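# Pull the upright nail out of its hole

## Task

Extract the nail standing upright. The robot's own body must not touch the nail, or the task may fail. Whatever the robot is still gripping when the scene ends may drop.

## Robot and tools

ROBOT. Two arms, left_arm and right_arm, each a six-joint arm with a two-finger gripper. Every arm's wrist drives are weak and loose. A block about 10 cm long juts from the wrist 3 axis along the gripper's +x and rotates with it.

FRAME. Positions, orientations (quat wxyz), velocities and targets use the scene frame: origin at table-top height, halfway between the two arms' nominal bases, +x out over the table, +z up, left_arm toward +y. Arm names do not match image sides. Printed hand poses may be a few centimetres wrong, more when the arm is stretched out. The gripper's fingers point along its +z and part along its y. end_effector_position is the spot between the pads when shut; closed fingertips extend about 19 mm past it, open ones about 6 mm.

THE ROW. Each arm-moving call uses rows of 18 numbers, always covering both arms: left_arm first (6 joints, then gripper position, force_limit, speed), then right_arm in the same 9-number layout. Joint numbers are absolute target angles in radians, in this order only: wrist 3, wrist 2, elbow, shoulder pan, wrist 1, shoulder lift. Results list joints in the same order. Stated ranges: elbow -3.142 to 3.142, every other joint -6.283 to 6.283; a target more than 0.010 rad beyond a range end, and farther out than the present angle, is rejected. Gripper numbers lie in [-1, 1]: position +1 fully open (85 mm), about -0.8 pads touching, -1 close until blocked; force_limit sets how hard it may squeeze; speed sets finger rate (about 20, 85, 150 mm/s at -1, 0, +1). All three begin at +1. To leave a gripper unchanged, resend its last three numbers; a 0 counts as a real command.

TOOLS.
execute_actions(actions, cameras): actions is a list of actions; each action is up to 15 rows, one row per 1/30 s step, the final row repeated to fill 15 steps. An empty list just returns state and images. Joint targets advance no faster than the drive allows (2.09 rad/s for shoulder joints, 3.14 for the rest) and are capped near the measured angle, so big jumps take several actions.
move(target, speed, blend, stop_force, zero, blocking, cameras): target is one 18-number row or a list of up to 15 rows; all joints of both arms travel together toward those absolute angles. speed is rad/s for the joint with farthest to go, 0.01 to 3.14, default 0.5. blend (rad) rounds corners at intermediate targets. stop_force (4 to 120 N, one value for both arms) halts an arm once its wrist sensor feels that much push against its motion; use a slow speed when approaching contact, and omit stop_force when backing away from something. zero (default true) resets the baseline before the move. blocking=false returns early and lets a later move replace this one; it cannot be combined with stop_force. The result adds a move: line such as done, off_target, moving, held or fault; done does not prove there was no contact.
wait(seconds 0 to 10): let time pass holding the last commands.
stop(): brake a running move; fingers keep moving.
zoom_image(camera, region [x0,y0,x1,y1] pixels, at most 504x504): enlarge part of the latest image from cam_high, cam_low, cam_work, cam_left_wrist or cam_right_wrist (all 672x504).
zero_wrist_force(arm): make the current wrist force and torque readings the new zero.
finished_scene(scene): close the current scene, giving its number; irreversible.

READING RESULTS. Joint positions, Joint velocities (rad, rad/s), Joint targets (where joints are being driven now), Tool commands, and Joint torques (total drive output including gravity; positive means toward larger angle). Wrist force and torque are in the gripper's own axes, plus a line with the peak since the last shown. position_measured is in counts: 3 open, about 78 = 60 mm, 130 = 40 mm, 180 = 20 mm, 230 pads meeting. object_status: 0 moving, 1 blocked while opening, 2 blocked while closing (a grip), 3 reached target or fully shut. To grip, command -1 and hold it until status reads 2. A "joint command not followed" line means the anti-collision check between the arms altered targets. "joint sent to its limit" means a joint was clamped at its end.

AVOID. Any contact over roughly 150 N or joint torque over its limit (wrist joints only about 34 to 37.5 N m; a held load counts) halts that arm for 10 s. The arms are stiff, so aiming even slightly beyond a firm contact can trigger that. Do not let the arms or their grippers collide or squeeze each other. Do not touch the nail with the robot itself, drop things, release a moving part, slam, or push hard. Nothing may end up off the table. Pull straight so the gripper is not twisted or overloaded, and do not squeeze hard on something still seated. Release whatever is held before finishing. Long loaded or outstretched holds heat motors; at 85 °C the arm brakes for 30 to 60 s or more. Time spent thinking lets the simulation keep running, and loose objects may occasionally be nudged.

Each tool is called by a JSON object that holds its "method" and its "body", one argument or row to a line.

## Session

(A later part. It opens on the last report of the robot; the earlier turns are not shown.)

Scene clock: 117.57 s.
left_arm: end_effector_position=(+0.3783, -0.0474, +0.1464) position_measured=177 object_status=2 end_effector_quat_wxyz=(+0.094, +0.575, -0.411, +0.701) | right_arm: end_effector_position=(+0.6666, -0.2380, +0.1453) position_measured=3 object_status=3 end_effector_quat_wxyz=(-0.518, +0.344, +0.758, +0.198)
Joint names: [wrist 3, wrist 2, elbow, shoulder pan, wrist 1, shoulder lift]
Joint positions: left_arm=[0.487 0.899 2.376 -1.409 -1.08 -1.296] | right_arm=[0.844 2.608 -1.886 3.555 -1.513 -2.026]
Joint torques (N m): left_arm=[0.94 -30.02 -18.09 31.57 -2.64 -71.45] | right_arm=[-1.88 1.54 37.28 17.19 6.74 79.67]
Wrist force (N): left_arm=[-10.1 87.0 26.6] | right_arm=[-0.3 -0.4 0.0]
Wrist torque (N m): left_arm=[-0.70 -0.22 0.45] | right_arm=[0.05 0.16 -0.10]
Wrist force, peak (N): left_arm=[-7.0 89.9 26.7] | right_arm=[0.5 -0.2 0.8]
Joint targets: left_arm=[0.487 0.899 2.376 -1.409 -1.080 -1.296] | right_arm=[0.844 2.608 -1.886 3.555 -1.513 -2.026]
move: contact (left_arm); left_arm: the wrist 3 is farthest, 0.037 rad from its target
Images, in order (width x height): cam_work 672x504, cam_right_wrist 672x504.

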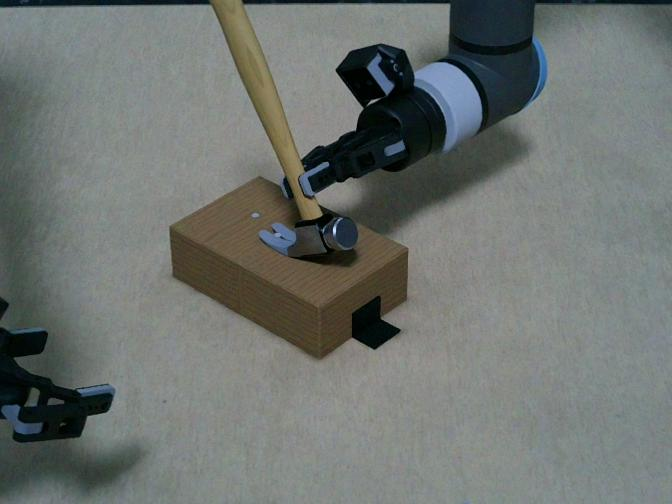

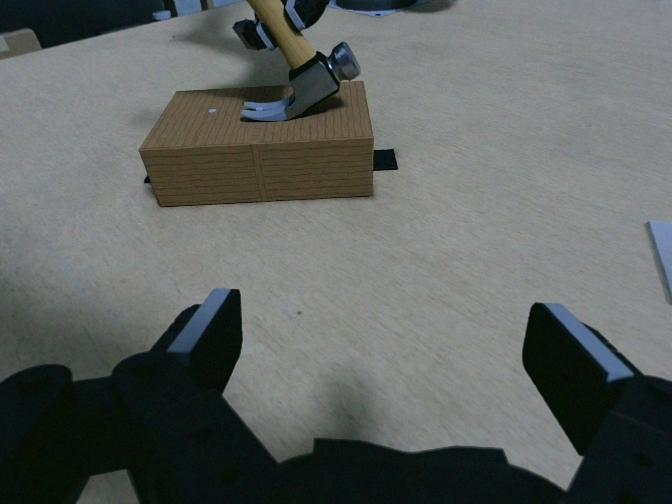

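{"method": "move", "body": {
  "target": [0.6,0.8764,2.3682,-1.4313,-1.0743,-1.2939,-1,1,-0.7,0.844,2.608,-1.886,3.555,-1.513,-2.026,1,1,1],
  "speed": 0.05,
  "cameras": ["cam_right_wrist","cam_work"]
}}

{"method": "zoom_image", "body": {
  "camera": "cam_right_wrist",
  "region": [220, 50, 340, 140]
}}

{"method": "zoom_image", "body": {
  "camera": "cam_work",
  "region": [250, 190, 350, 270]
}}

Scene clock: 122.40 s.
left_arm: end_effector_position=(+0.3697, -0.0566, +0.1477) position_measured=177 object_status=2 end_effector_quat_wxyz=(+0.055, +0.551, -0.443, +0.705) | right_arm: end_effector_position=(+0.6666, -0.2380, +0.1453) position_measured=3 object_status=3 end_effector_quat_wxyz=(-0.518, +0.344, +0.758, +0.198)
Joint names: [wrist 3, wrist 2, elbow, shoulder pan, wrist 1, shoulder lift]
Joint positions: left_arm=[0.6 0.876 2.368 -1.431 -1.074 -1.294] | right_arm=[0.844 2.608 -1.886 3.555 -1.513 -2.026]
Joint torques (N m): left_arm=[2.26 -2.28 -32.27 -13.61 0.47 -32.58] | right_arm=[-1.93 1.81 37.26 18.59 6.19 79.1]
Wrist force (N): left_arm=[-3.0 2.4 1.8] | right_arm=[-0.1 -0.2 0.4]
Wrist torque (N m): left_arm=[0.00 -0.13 -0.29] | right_arm=[0.08 0.12 -0.10]
Wrist force, peak (N): left_arm=[-9.5 87.0 26.6] | right_arm=[0.2 -0.4 0.8]
Joint targets: left_arm=[0.600 0.876 2.368 -1.431 -1.074 -1.294] | right_arm=[0.844 2.608 -1.886 3.555 -1.513 -2.026]
move: done
Images, in order (width x height): cam_work 672x504, cam_right_wrist 672x504.

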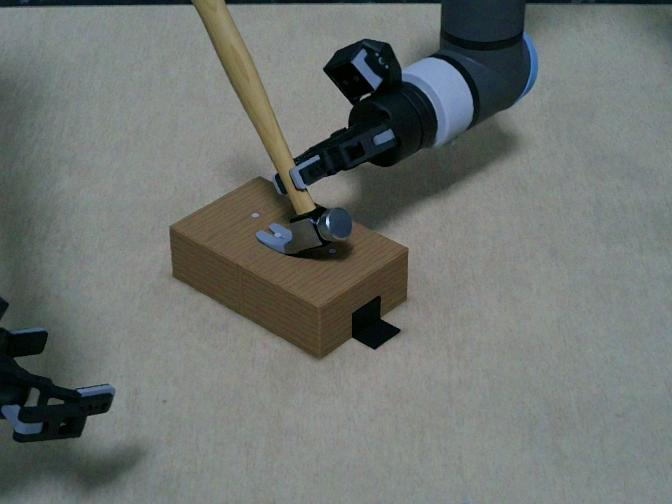

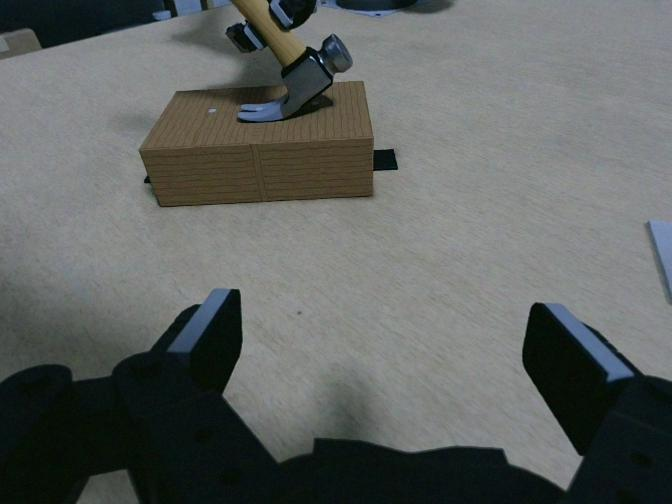

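Scaled by 4.200 from the camera's 672x504 image, which has a finer 960x720 frame.

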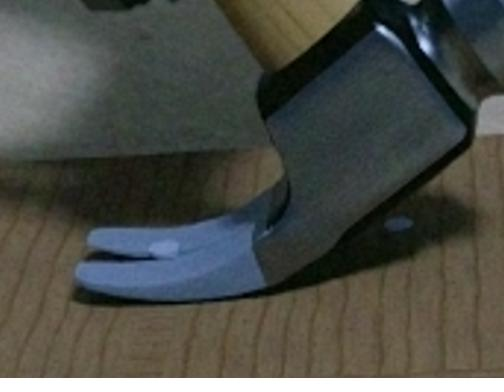

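Scaled by 5.040 from the camera's 672x504 image, which has a finer 960x720 frame.

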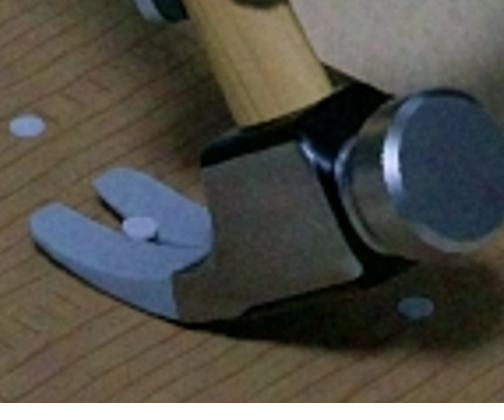

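{"method": "move", "body": {
  "target": [0.6,0.8589,2.3620,-1.4488,-1.0708,-1.2912,-1,1,-0.7,0.844,2.608,-1.886,3.555,-1.513,-2.026,1,1,1],
  "speed": 0.02,
  "stop_force": 12,
  "cameras": ["cam_right_wrist","cam_work"]
}}

{"method": "zoom_image", "body": {
  "camera": "cam_right_wrist",
  "region": [220, 50, 340, 140]
}}

{"method": "zoom_image", "body": {
  "camera": "cam_work",
  "region": [250, 190, 350, 270]
}}

Scene clock: 124.73 s.
left_arm: end_effector_position=(+0.3627, -0.0638, +0.1482) position_measured=177 object_status=2 end_effector_quat_wxyz=(+0.054, +0.551, -0.443, +0.705) | right_arm: end_effector_position=(+0.6666, -0.2380, +0.1453) position_measured=3 object_status=3 end_effector_quat_wxyz=(-0.518, +0.344, +0.758, +0.198)
Joint names: [wrist 3, wrist 2, elbow, shoulder pan, wrist 1, shoulder lift]
Joint positions: left_arm=[0.6 0.859 2.362 -1.449 -1.071 -1.291] | right_arm=[0.844 2.608 -1.886 3.555 -1.513 -2.026]
Joint torques (N m): left_arm=[-0.61 1.14 -43.39 -18.35 -2.91 -40.98] | right_arm=[-1.76 1.91 37.2 18.88 6.1 78.72]
Wrist force (N): left_arm=[-18.4 -0.7 1.7] | right_arm=[-0.3 -0.3 0.4]
Wrist torque (N m): left_arm=[0.05 -0.28 0.66] | right_arm=[0.07 0.15 -0.10]
Wrist force, peak (N): left_arm=[-18.6 -0.6 1.7] | right_arm=[0.3 -0.3 0.7]
Joint targets: left_arm=[0.600 0.859 2.362 -1.449 -1.071 -1.291] | right_arm=[0.844 2.608 -1.886 3.555 -1.513 -2.026]
move: done
Images, in order (width x height): cam_work 672x504, cam_right_wrist 672x504.

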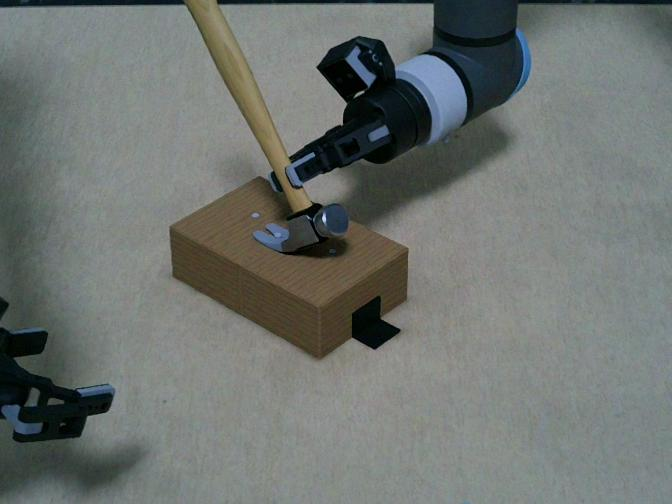

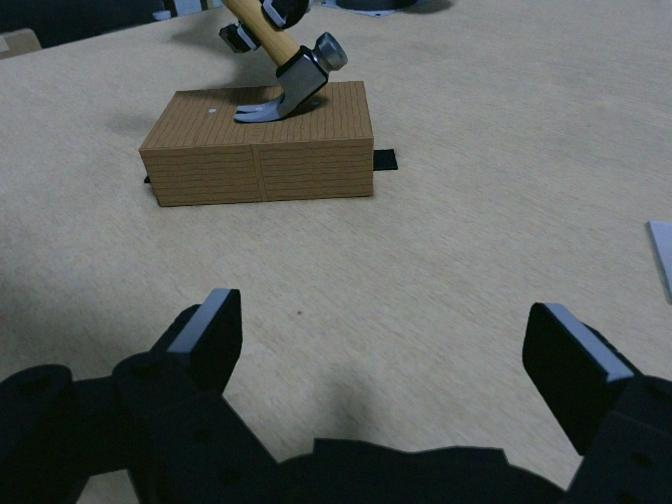

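Scaled by 4.200 from the camera's 672x504 image, which has a finer 960x720 frame.

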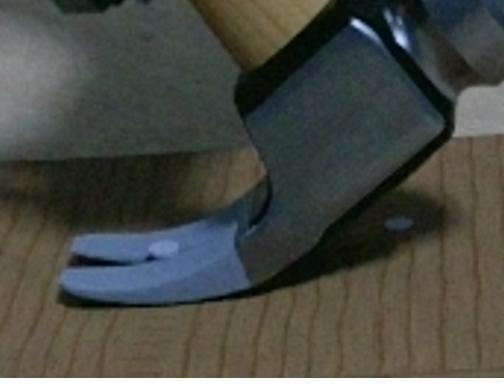

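Scaled by 5.040 from the camera's 672x504 image, which has a finer 960x720 frame.

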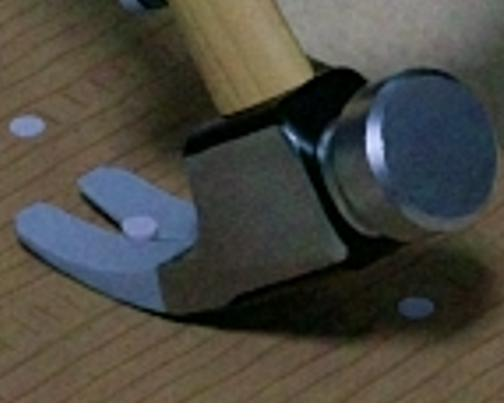

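{"method": "move", "body": {
  "target": [0.48,0.8759,2.3682,-1.4318,-1.0754,-1.2928,-1,1,-0.7,0.844,2.608,-1.886,3.555,-1.513,-2.026,1,1,1],
  "speed": 0.04,
  "stop_force": 70,
  "cameras": ["cam_right_wrist","cam_work"]
}}

{"method": "zoom_image", "body": {
  "camera": "cam_right_wrist",
  "region": [220, 50, 340, 140]
}}

{"method": "zoom_image", "body": {
  "camera": "cam_work",
  "region": [250, 190, 350, 270]
}}

Scene clock: 129.10 s.
left_arm: end_effector_position=(+0.3695, -0.0568, +0.1472) position_measured=177 object_status=2 end_effector_quat_wxyz=(+0.097, +0.577, -0.409, +0.700) | right_arm: end_effector_position=(+0.6666, -0.2380, +0.1453) position_measured=3 object_status=3 end_effector_quat_wxyz=(-0.518, +0.344, +0.758, +0.198)
Joint names: [wrist 3, wrist 2, elbow, shoulder pan, wrist 1, shoulder lift]
Joint positions: left_arm=[0.48 0.876 2.368 -1.432 -1.075 -1.293] | right_arm=[0.844 2.608 -1.886 3.555 -1.513 -2.026]
Joint torques (N m): left_arm=[-3.74 0.44 -23.98 15.44 -13.33 -79.56] | right_arm=[-1.84 2.51 35.9 17.15 5.75 75.59]
Wrist force (N): left_arm=[-26.0 17.1 17.9] | right_arm=[0.0 -0.2 0.3]
Wrist torque (N m): left_arm=[-0.35 -0.39 0.99] | right_arm=[0.10 0.09 -0.10]
Wrist force, peak (N): left_arm=[-30.0 21.2 11.7] | right_arm=[-0.2 -0.5 0.6]
Joint targets: left_arm=[0.480 0.876 2.368 -1.432 -1.075 -1.293] | right_arm=[0.844 2.608 -1.886 3.555 -1.513 -2.026]
move: done
Images, in order (width x height): cam_work 672x504, cam_right_wrist 672x504.

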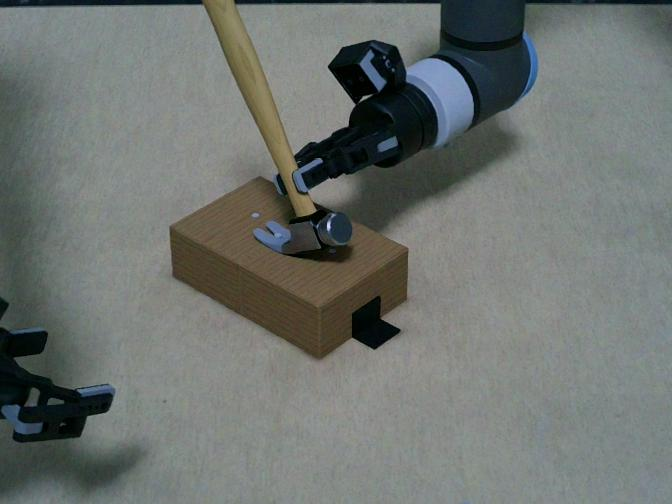

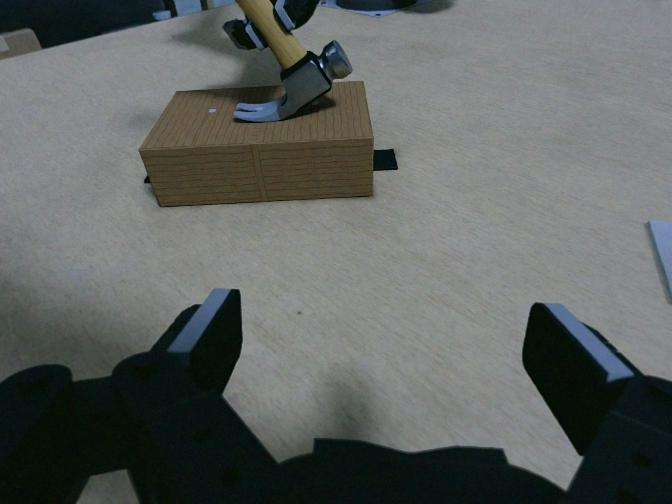

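Scaled by 4.200 from the camera's 672x504 image, which has a finer 960x720 frame.

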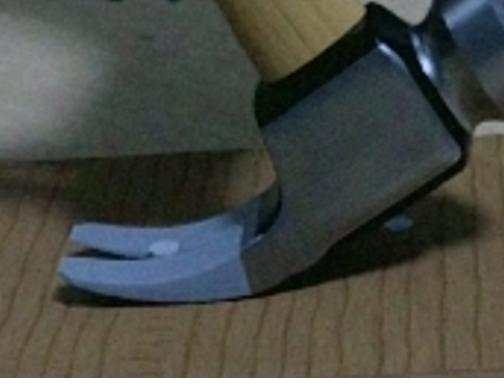

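Scaled by 5.040 from the camera's 672x504 image, which has a finer 960x720 frame.

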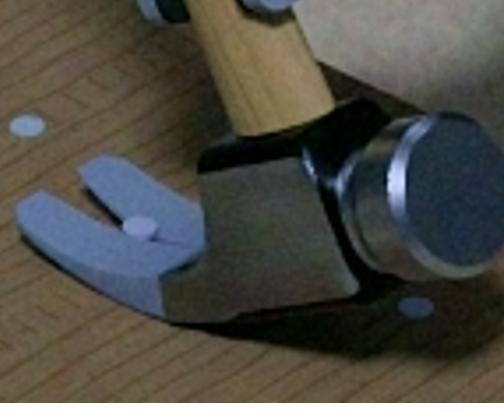

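{"method": "move", "body": {
  "target": [0.36,0.8941,2.3730,-1.4136,-1.0796,-1.2934,-1,1,-0.7,0.844,2.608,-1.886,3.555,-1.513,-2.026,1,1,1],
  "speed": 0.04,
  "stop_force": 60,
  "cameras": ["cam_right_wrist","cam_work"]
}}

{"method": "zoom_image", "body": {
  "camera": "cam_right_wrist",
  "region": [220, 50, 340, 140]
}}

{"method": "zoom_image", "body": {
  "camera": "cam_work",
  "region": [250, 190, 350, 270]
}}

Scene clock: 133.57 s.
left_arm: end_effector_position=(+0.3767, -0.0502, +0.1461) position_measured=177 object_status=2 end_effector_quat_wxyz=(+0.138, +0.600, -0.374, +0.693) | right_arm: end_effector_position=(+0.6666, -0.2380, +0.1453) position_measured=3 object_status=3 end_effector_quat_wxyz=(-0.518, +0.344, +0.758, +0.198)
Joint names: [wrist 3, wrist 2, elbow, shoulder pan, wrist 1, shoulder lift]
Joint positions: left_arm=[0.36 0.894 2.373 -1.414 -1.08 -1.293] | right_arm=[0.844 2.608 -1.886 3.555 -1.513 -2.026]
Joint torques (N m): left_arm=[-4.3 -8.77 -21.02 42.25 -10.87 -72.23] | right_arm=[-1.96 2.8 35.48 17.47 5.64 75.07]
Wrist force (N): left_arm=[-3.4 44.4 -11.9] | right_arm=[0.3 0.0 0.2]
Wrist torque (N m): left_arm=[-0.55 -0.19 1.96] | right_arm=[0.13 0.06 -0.10]
Wrist force, peak (N): left_arm=[-2.5 46.6 -12.4] | right_arm=[-0.5 -0.3 0.6]
Joint targets: left_arm=[0.360 0.894 2.373 -1.414 -1.080 -1.293] | right_arm=[0.844 2.608 -1.886 3.555 -1.513 -2.026]
move: done
Images, in order (width x height): cam_work 672x504, cam_right_wrist 672x504.

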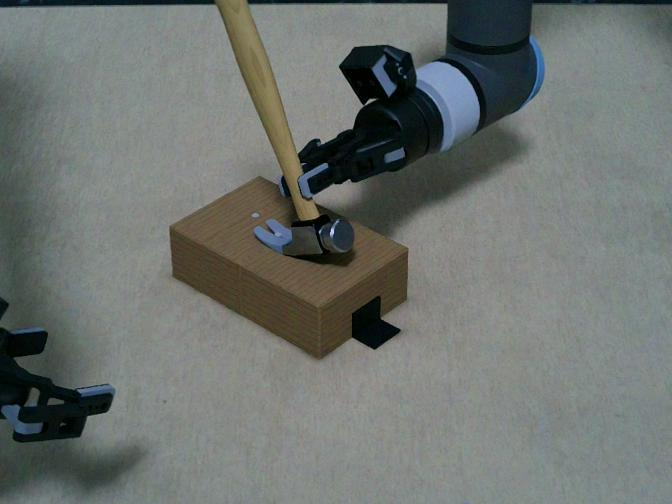

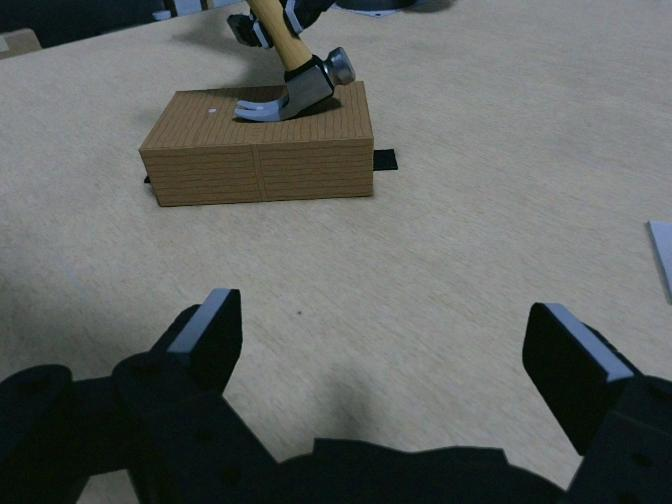

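Scaled by 4.200 from the camera's 672x504 image, which has a finer 960x720 frame.

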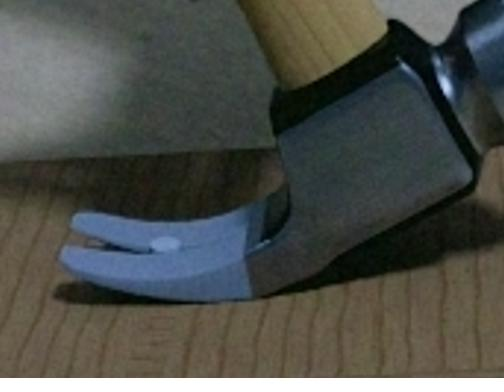

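Scaled by 5.040 from the camera's 672x504 image, which has a finer 960x720 frame.

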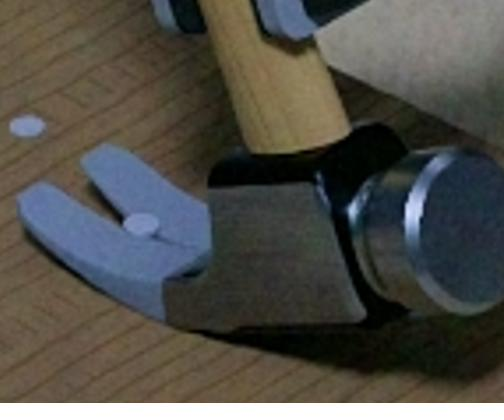

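{"method": "move", "body": {
  "target": [0.24,0.9113,2.3794,-1.3964,-1.0855,-1.2939,-1,1,-0.7,0.844,2.608,-1.886,3.555,-1.513,-2.026,1,1,1],
  "speed": 0.04,
  "stop_force": 60,
  "cameras": ["cam_right_wrist","cam_work"]
}}

{"method": "zoom_image", "body": {
  "camera": "cam_right_wrist",
  "region": [220, 50, 340, 140]
}}

{"method": "zoom_image", "body": {
  "camera": "cam_work",
  "region": [250, 190, 350, 270]
}}

Scene clock: 137.77 s.
left_arm: end_effector_position=(+0.3832, -0.0429, +0.1447) position_measured=177 object_status=2 end_effector_quat_wxyz=(+0.180, +0.622, -0.337, +0.684) | right_arm: end_effector_position=(+0.6666, -0.2380, +0.1453) position_measured=3 object_status=3 end_effector_quat_wxyz=(-0.518, +0.344, +0.758, +0.198)
Joint names: [wrist 3, wrist 2, elbow, shoulder pan, wrist 1, shoulder lift]
Joint positions: left_arm=[0.24 0.911 2.379 -1.396 -1.086 -1.294] | right_arm=[0.844 2.608 -1.886 3.555 -1.513 -2.026]
Joint torques (N m): left_arm=[-5.46 -19.61 -7.32 71.13 -10.8 -83.6] | right_arm=[-1.45 3.2 36.11 19.04 5.45 73.52]
Wrist force (N): left_arm=[-14.0 95.0 -1.3] | right_arm=[0.0 -0.2 0.7]
Wrist torque (N m): left_arm=[-0.94 -0.23 2.27] | right_arm=[0.09 0.10 -0.10]
Wrist force, peak (N): left_arm=[-13.5 95.1 -1.8] | right_arm=[-0.1 -0.7 0.6]
Joint targets: left_arm=[0.240 0.911 2.379 -1.396 -1.086 -1.294] | right_arm=[0.844 2.608 -1.886 3.555 -1.513 -2.026]
move: done
Images, in order (width x height): cam_work 672x504, cam_right_wrist 672x504.

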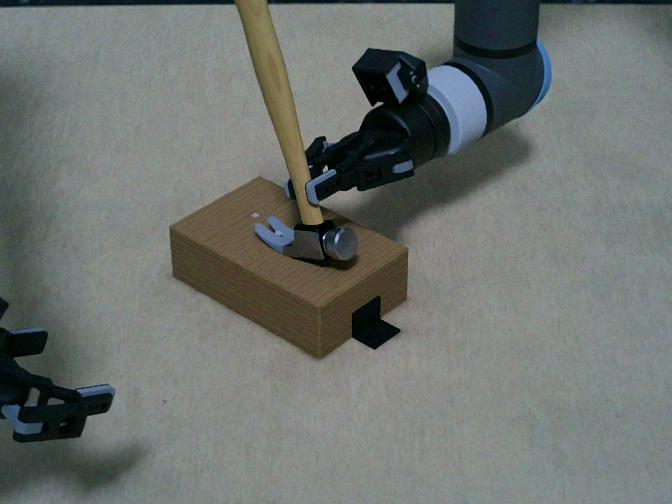

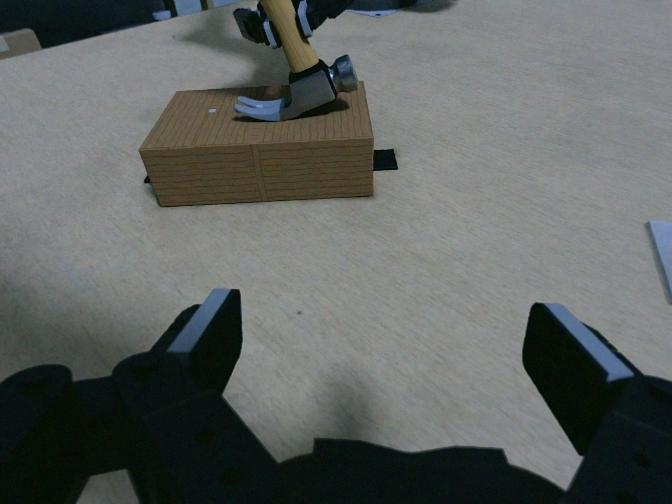

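Scaled by 4.200 from the camera's 672x504 image, which has a finer 960x720 frame.

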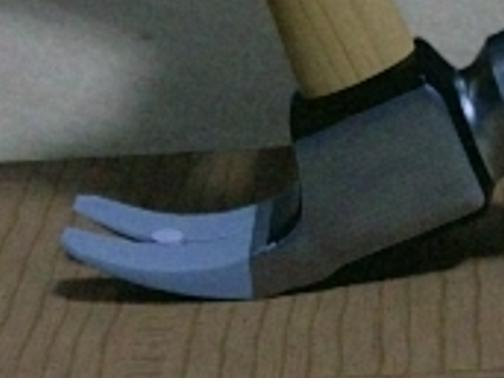

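Scaled by 5.040 from the camera's 672x504 image, which has a finer 960x720 frame.

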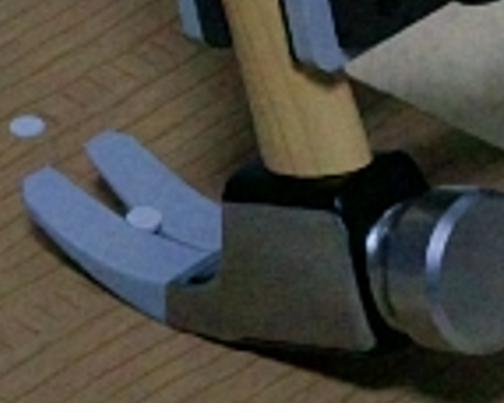

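{"method": "move", "body": {
  "target": [0.13,0.9241,2.3833,-1.3836,-1.0888,-1.2945,-1,1,-0.7,0.844,2.608,-1.886,3.555,-1.513,-2.026,1,1,1],
  "speed": 0.03,
  "stop_force": 40,
  "cameras": ["cam_right_wrist","cam_work"]
}}

{"method": "zoom_image", "body": {
  "camera": "cam_right_wrist",
  "region": [220, 50, 340, 140]
}}

{"method": "zoom_image", "body": {
  "camera": "cam_work",
  "region": [250, 190, 350, 270]
}}

Scene clock: 141.60 s.
left_arm: end_effector_position=(+0.3856, -0.0403, +0.1443) position_measured=177 object_status=2 end_effector_quat_wxyz=(+0.199, +0.631, -0.320, +0.679) | right_arm: end_effector_position=(+0.6666, -0.2380, +0.1453) position_measured=3 object_status=3 end_effector_quat_wxyz=(-0.518, +0.344, +0.758, +0.198)
Joint names: [wrist 3, wrist 2, elbow, shoulder pan, wrist 1, shoulder lift]
Joint positions: left_arm=[0.184 0.918 2.381 -1.39 -1.087 -1.294] | right_arm=[0.844 2.608 -1.886 3.555 -1.513 -2.026]
Joint torques (N m): left_arm=[-1.04 -38.54 -12.02 62.55 -8.54 -81.26] | right_arm=[-1.58 3.45 36.41 18.23 5.06 73.04]
Wrist force (N): left_arm=[-19.0 117.6 -5.4] | right_arm=[-0.1 -0.2 0.4]
Wrist torque (N m): left_arm=[-1.16 -0.32 2.76] | right_arm=[0.08 0.12 -0.11]
Wrist force, peak (N): left_arm=[-19.0 120.4 -6.0] | right_arm=[-0.5 0.2 0.7]
Joint targets: left_arm=[0.184 0.918 2.381 -1.390 -1.087 -1.294] | right_arm=[0.844 2.608 -1.886 3.555 -1.513 -2.026]
move: contact (left_arm); left_arm: the wrist 3 is farthest, 0.054 rad from its target
Images, in order (width x height): cam_work 672x504, cam_right_wrist 672x504.

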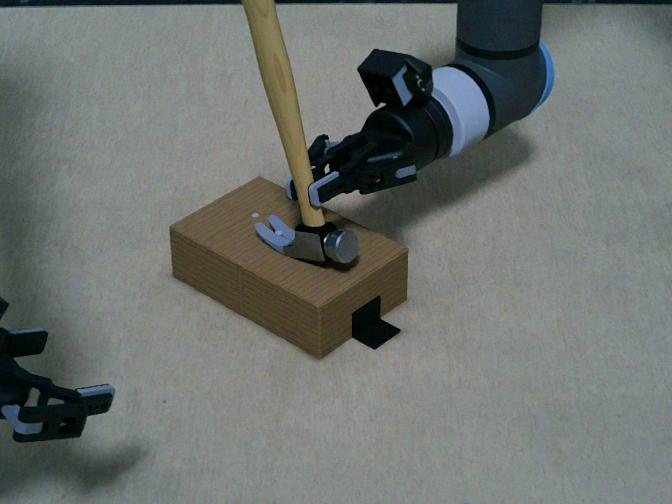

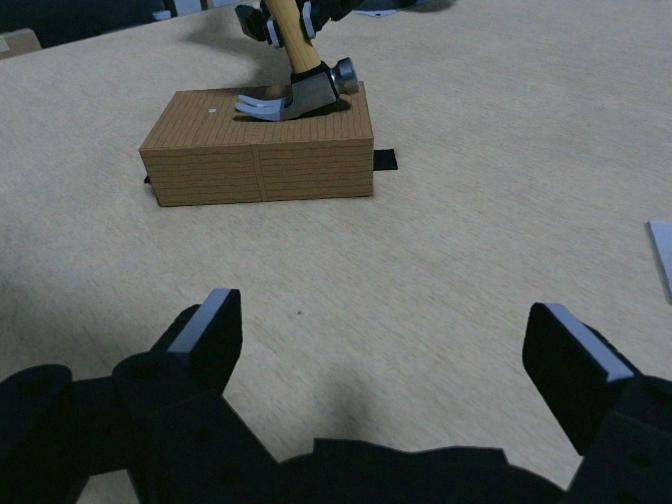

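Scaled by 4.200 from the camera's 672x504 image, which has a finer 960x720 frame.

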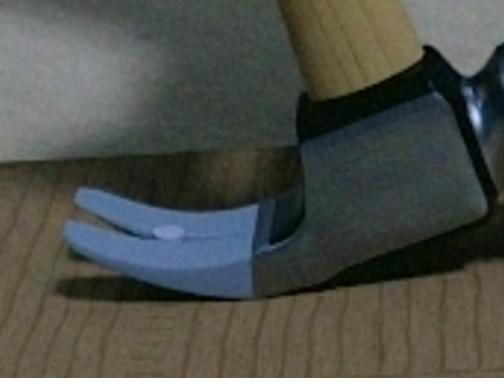

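Scaled by 5.040 from the camera's 672x504 image, which has a finer 960x720 frame.

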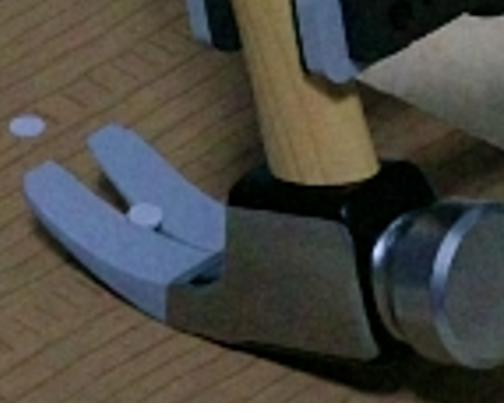

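{"method": "move", "body": {
  "target": [0.184,0.9120,2.3794,-1.3957,-1.0855,-1.2939,-1,1,-0.7,0.844,2.608,-1.886,3.555,-1.513,-2.026,1,1,1],
  "speed": 0.03,
  "cameras": ["cam_right_wrist","cam_work"]
}}

{"method": "zoom_image", "body": {
  "camera": "cam_right_wrist",
  "region": [220, 50, 340, 140]
}}

Scene clock: 142.97 s.
left_arm: end_effector_position=(+0.3836, -0.0425, +0.1446) position_measured=177 object_status=2 end_effector_quat_wxyz=(+0.199, +0.631, -0.320, +0.679) | right_arm: end_effector_position=(+0.6666, -0.2380, +0.1453) position_measured=3 object_status=3 end_effector_quat_wxyz=(-0.518, +0.344, +0.758, +0.198)
Joint names: [wrist 3, wrist 2, elbow, shoulder pan, wrist 1, shoulder lift]
Joint positions: left_arm=[0.184 0.912 2.38 -1.395 -1.086 -1.294] | right_arm=[0.844 2.608 -1.886 3.555 -1.513 -2.026]
Joint torques (N m): left_arm=[-0.55 -17.28 -37.36 16.6 -4.77 -56.71] | right_arm=[-1.77 3.67 36.09 17.96 4.99 71.46]
Wrist force (N): left_arm=[-26.5 47.9 -2.3] | right_arm=[-0.5 0.2 0.4]
Wrist torque (N m): left_arm=[-0.60 -0.41 2.64] | right_arm=[0.15 0.19 -0.10]
Wrist force, peak (N): left_arm=[-19.4 117.7 -5.5] | right_arm=[0.0 -0.2 0.8]
Joint targets: left_arm=[0.184 0.912 2.379 -1.396 -1.086 -1.294] | right_arm=[0.844 2.608 -1.886 3.555 -1.513 -2.026]
move: done
Images, in order (width x height): cam_work 672x504, cam_right_wrist 672x504.

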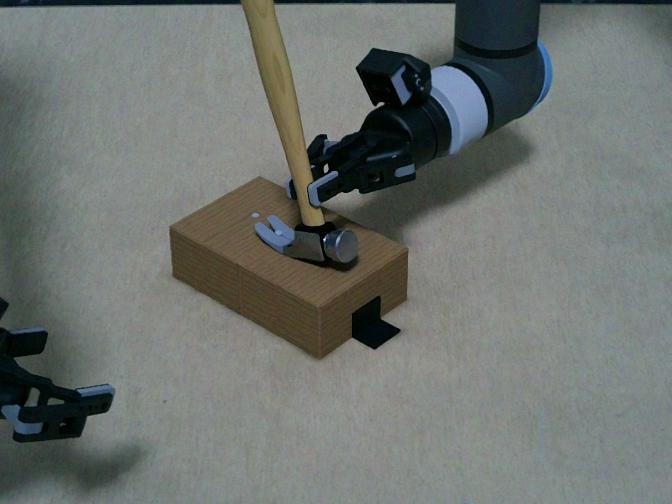

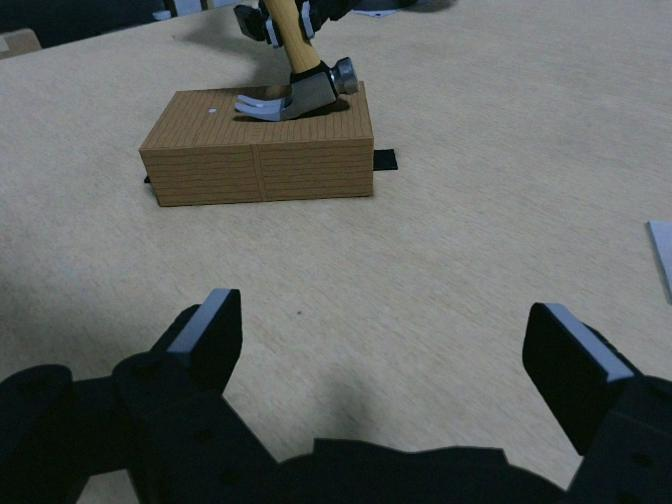

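Scaled by 4.200 from the camera's 672x504 image, which has a finer 960x720 frame.

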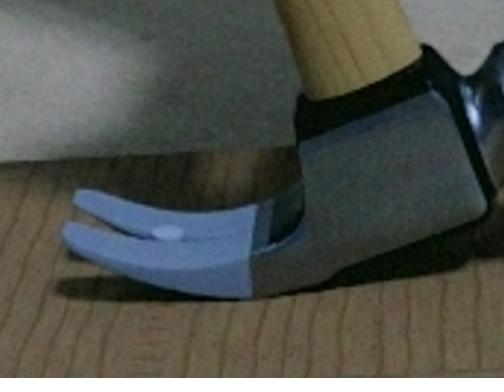

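{"method": "move", "body": {
  "target": [0.08,0.9231,2.3826,-1.3846,-1.0867,-1.2959,-1,1,-0.7,0.844,2.608,-1.886,3.555,-1.513,-2.026,1,1,1],
  "speed": 0.03,
  "stop_force": 60,
  "cameras": ["cam_right_wrist","cam_work"]
}}

{"method": "zoom_image", "body": {
  "camera": "cam_right_wrist",
  "region": [220, 50, 340, 140]
}}

{"method": "zoom_image", "body": {
  "camera": "cam_work",
  "region": [250, 190, 350, 270]
}}

Scene clock: 147.73 s.
left_arm: end_effector_position=(+0.3876, -0.0382, +0.1447) position_measured=177 object_status=2 end_effector_quat_wxyz=(+0.234, +0.646, -0.286, +0.667) | right_arm: end_effector_position=(+0.6666, -0.2380, +0.1453) position_measured=3 object_status=3 end_effector_quat_wxyz=(-0.518, +0.344, +0.758, +0.198)
Joint names: [wrist 3, wrist 2, elbow, shoulder pan, wrist 1, shoulder lift]
Joint positions: left_arm=[0.08 0.923 2.383 -1.385 -1.087 -1.296] | right_arm=[0.844 2.608 -1.886 3.555 -1.513 -2.026]
Joint torques (N m): left_arm=[-7.13 -20.46 -15.98 75.35 -17.59 -99.02] | right_arm=[-1.52 3.95 35.5 17.58 4.92 69.92]
Wrist force (N): left_arm=[-48.4 97.4 3.6] | right_arm=[0.0 0.0 0.2]
Wrist torque (N m): left_arm=[-0.99 -0.62 4.03] | right_arm=[0.13 0.10 -0.11]
Wrist force, peak (N): left_arm=[-48.8 98.6 3.0] | right_arm=[0.0 0.0 1.0]
Joint targets: left_arm=[0.080 0.923 2.383 -1.385 -1.087 -1.296] | right_arm=[0.844 2.608 -1.886 3.555 -1.513 -2.026]
move: done
Images, in order (width x height): cam_work 672x504, cam_right_wrist 672x504.

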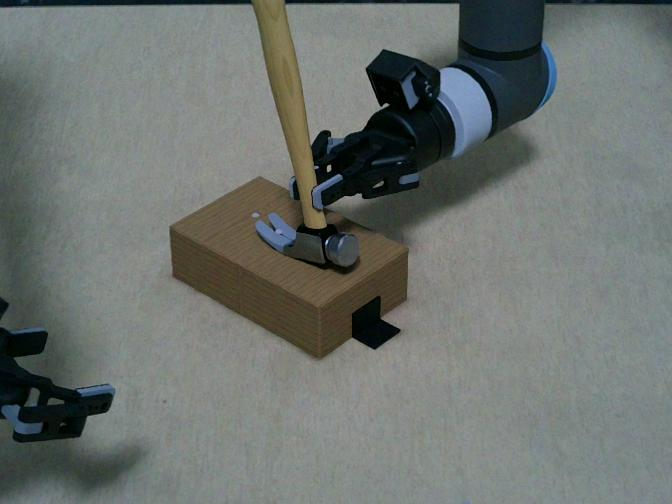

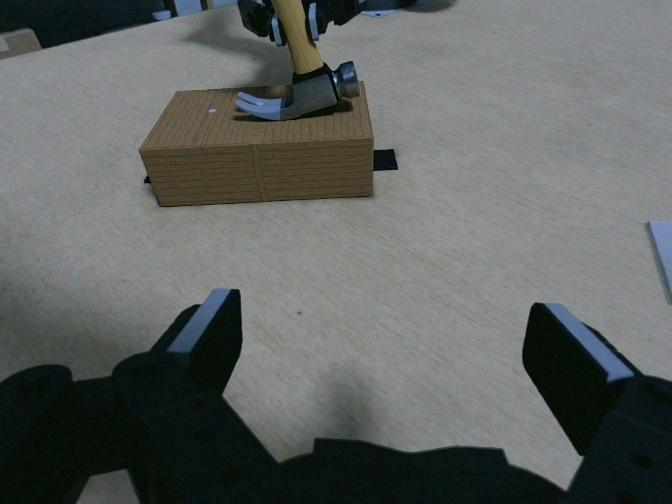

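Scaled by 4.200 from the camera's 672x504 image, which has a finer 960x720 frame.

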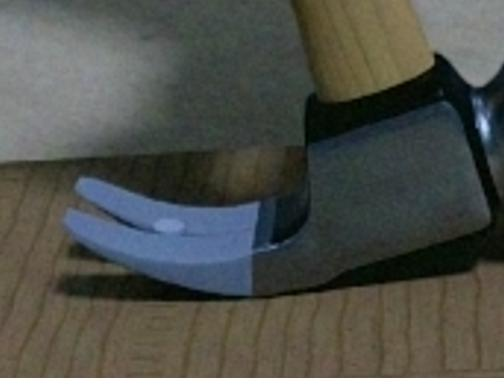

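Scaled by 5.040 from the camera's 672x504 image, which has a finer 960x720 frame.

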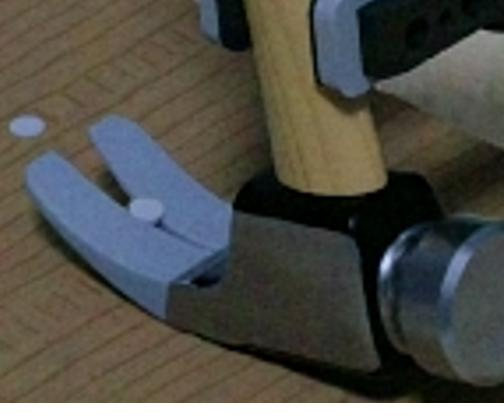

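{"method": "move", "body": {
  "target": [0.33,0.8941,2.3730,-1.4136,-1.0796,-1.2934,-1,1,-0.7,0.844,2.608,-1.886,3.555,-1.513,-2.026,1,1,1],
  "speed": 0.08,
  "cameras": ["cam_right_wrist","cam_work","cam_low","cam_high"]
}}

{"method": "zoom_image", "body": {
  "camera": "cam_right_wrist",
  "region": [220, 50, 340, 140]
}}

Scene clock: 153.10 s.
left_arm: end_effector_position=(+0.3767, -0.0502, +0.1462) position_measured=177 object_status=2 end_effector_quat_wxyz=(+0.149, +0.606, -0.365, +0.691) | right_arm: end_effector_position=(+0.6666, -0.2380, +0.1453) position_measured=3 object_status=3 end_effector_quat_wxyz=(-0.518, +0.344, +0.758, +0.198)
Joint names: [wrist 3, wrist 2, elbow, shoulder pan, wrist 1, shoulder lift]
Joint positions: left_arm=[0.33 0.894 2.373 -1.414 -1.08 -1.293] | right_arm=[0.844 2.608 -1.886 3.555 -1.513 -2.026]
Joint torques (N m): left_arm=[1.64 1.02 -29.63 -19.28 2.18 -21.35] | right_arm=[-1.66 4.62 35.15 18.15 4.41 69.16]
Wrist force (N): left_arm=[12.1 -16.2 -0.5] | right_arm=[0.0 0.0 0.4]
Wrist torque (N m): left_arm=[0.00 -0.07 -0.07] | right_arm=[0.13 0.11 -0.10]
Wrist force, peak (N): left_arm=[-49.2 97.4 3.2] | right_arm=[0.2 -0.5 0.8]
Joint targets: left_arm=[0.330 0.894 2.373 -1.414 -1.080 -1.293] | right_arm=[0.844 2.608 -1.886 3.555 -1.513 -2.026]
move: done
Images, in order (width x height): cam_high 672x504, cam_low 672x504, cam_work 672x504, cam_right_wrist 672x504.

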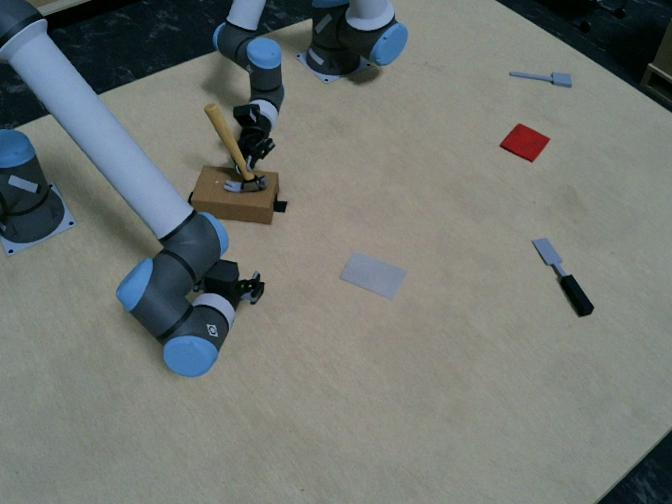

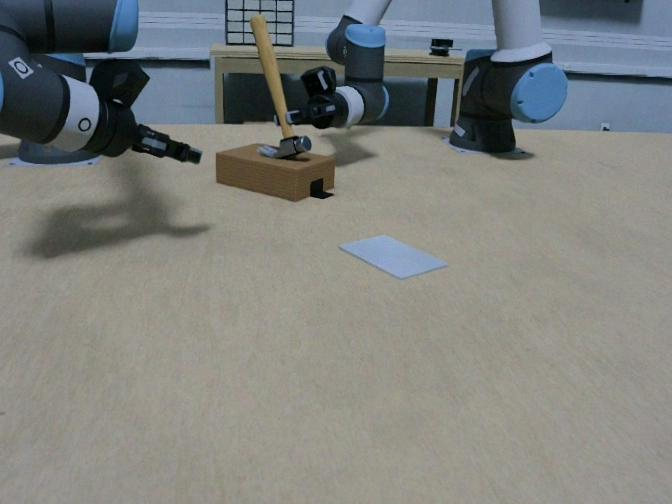

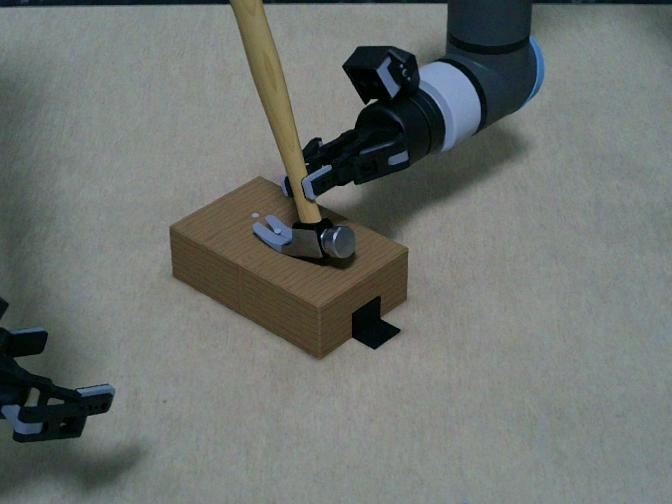

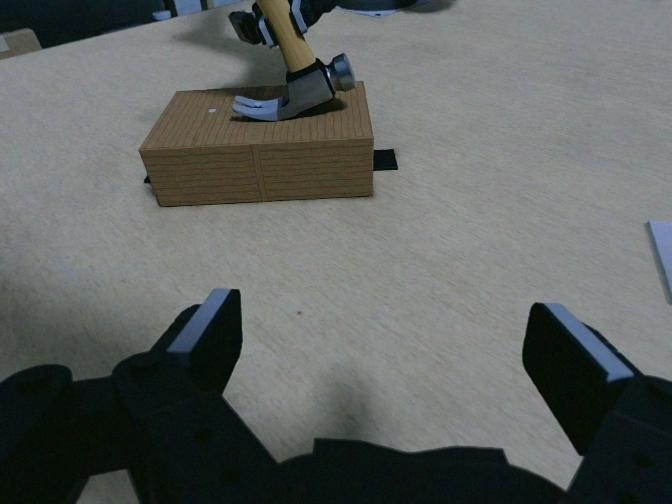

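Scaled by 4.200 from the camera's 672x504 image, which has a finer 960x720 frame.

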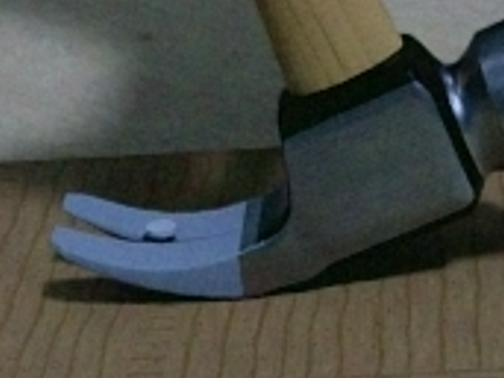

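{"method": "move", "body": {
  "target": [
    [0.33,0.8941,2.3730,-1.4136,-1.0796,-1.2934,0.1,1,-1,0.844,2.608,-1.886,3.555,-1.513,-2.026,1,1,1]
  ],
  "speed": 0.08,
  "cameras": ["cam_right_wrist","cam_work","cam_low"]
}}

{"method": "zoom_image", "body": {
  "camera": "cam_right_wrist",
  "region": [200, 0, 380, 140]
}}

{"method": "zoom_image", "body": {
  "camera": "cam_work",
  "region": [220, 100, 400, 270]
}}

Scene clock: 155.77 s.
left_arm: end_effector_position=(+0.3767, -0.0502, +0.1461) position_measured=117 object_status=0 end_effector_quat_wxyz=(+0.149, +0.606, -0.365, +0.691) | right_arm: end_effector_position=(+0.6666, -0.2380, +0.1453) position_measured=3 object_status=3 end_effector_quat_wxyz=(-0.518, +0.344, +0.758, +0.198)
Joint names: [wrist 3, wrist 2, elbow, shoulder pan, wrist 1, shoulder lift]
Joint positions: left_arm=[0.33 0.894 2.373 -1.414 -1.08 -1.293] | right_arm=[0.844 2.608 -1.886 3.555 -1.513 -2.026]
Joint torques (N m): left_arm=[0.86 1.4 -22.16 3.06 -5.25 -53.9] | right_arm=[-1.49 4.46 35.1 18.2 4.46 69.44]
Wrist force (N): left_arm=[1.8 0.5 0.4] | right_arm=[-0.2 -0.4 0.5]
Wrist torque (N m): left_arm=[-0.05 -0.12 -0.22] | right_arm=[0.05 0.13 -0.10]
Wrist force, peak (N): left_arm=[12.3 -16.4 -0.5] | right_arm=[0.1 -0.1 0.8]
Joint targets: left_arm=[0.330 0.894 2.373 -1.414 -1.080 -1.293] | right_arm=[0.844 2.608 -1.886 3.555 -1.513 -2.026]
move: done
Images, in order (width x height): cam_low 672x504, cam_work 672x504, cam_right_wrist 672x504.

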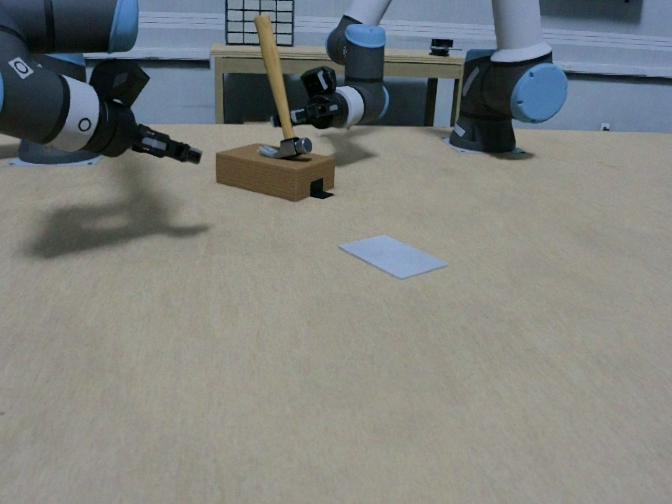

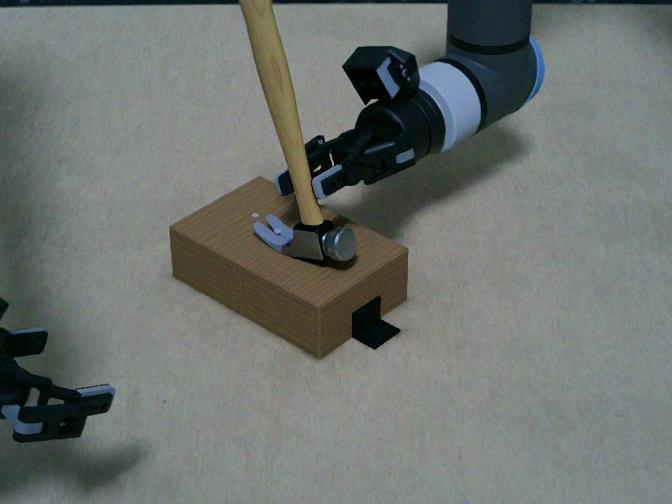

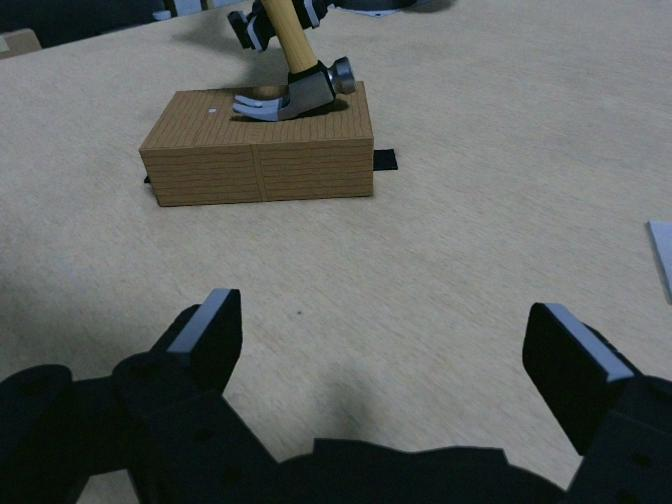

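Scaled by 2.800 from the camera's 672x504 image, which has a finer 960x720 frame.

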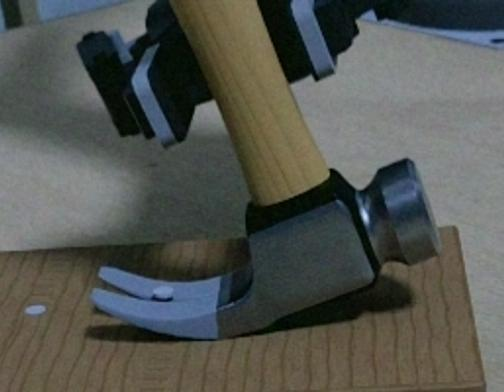

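Scaled by 2.800 from the camera's 672x504 image, which has a finer 960x720 frame.

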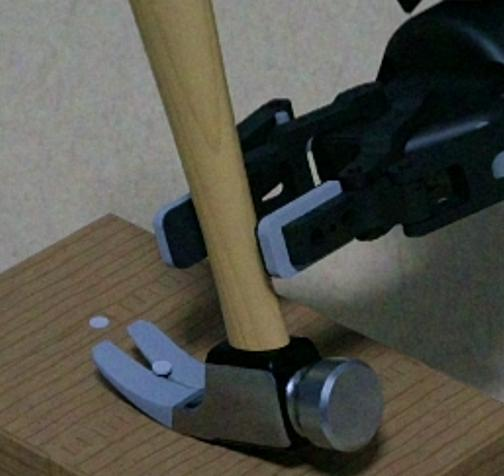

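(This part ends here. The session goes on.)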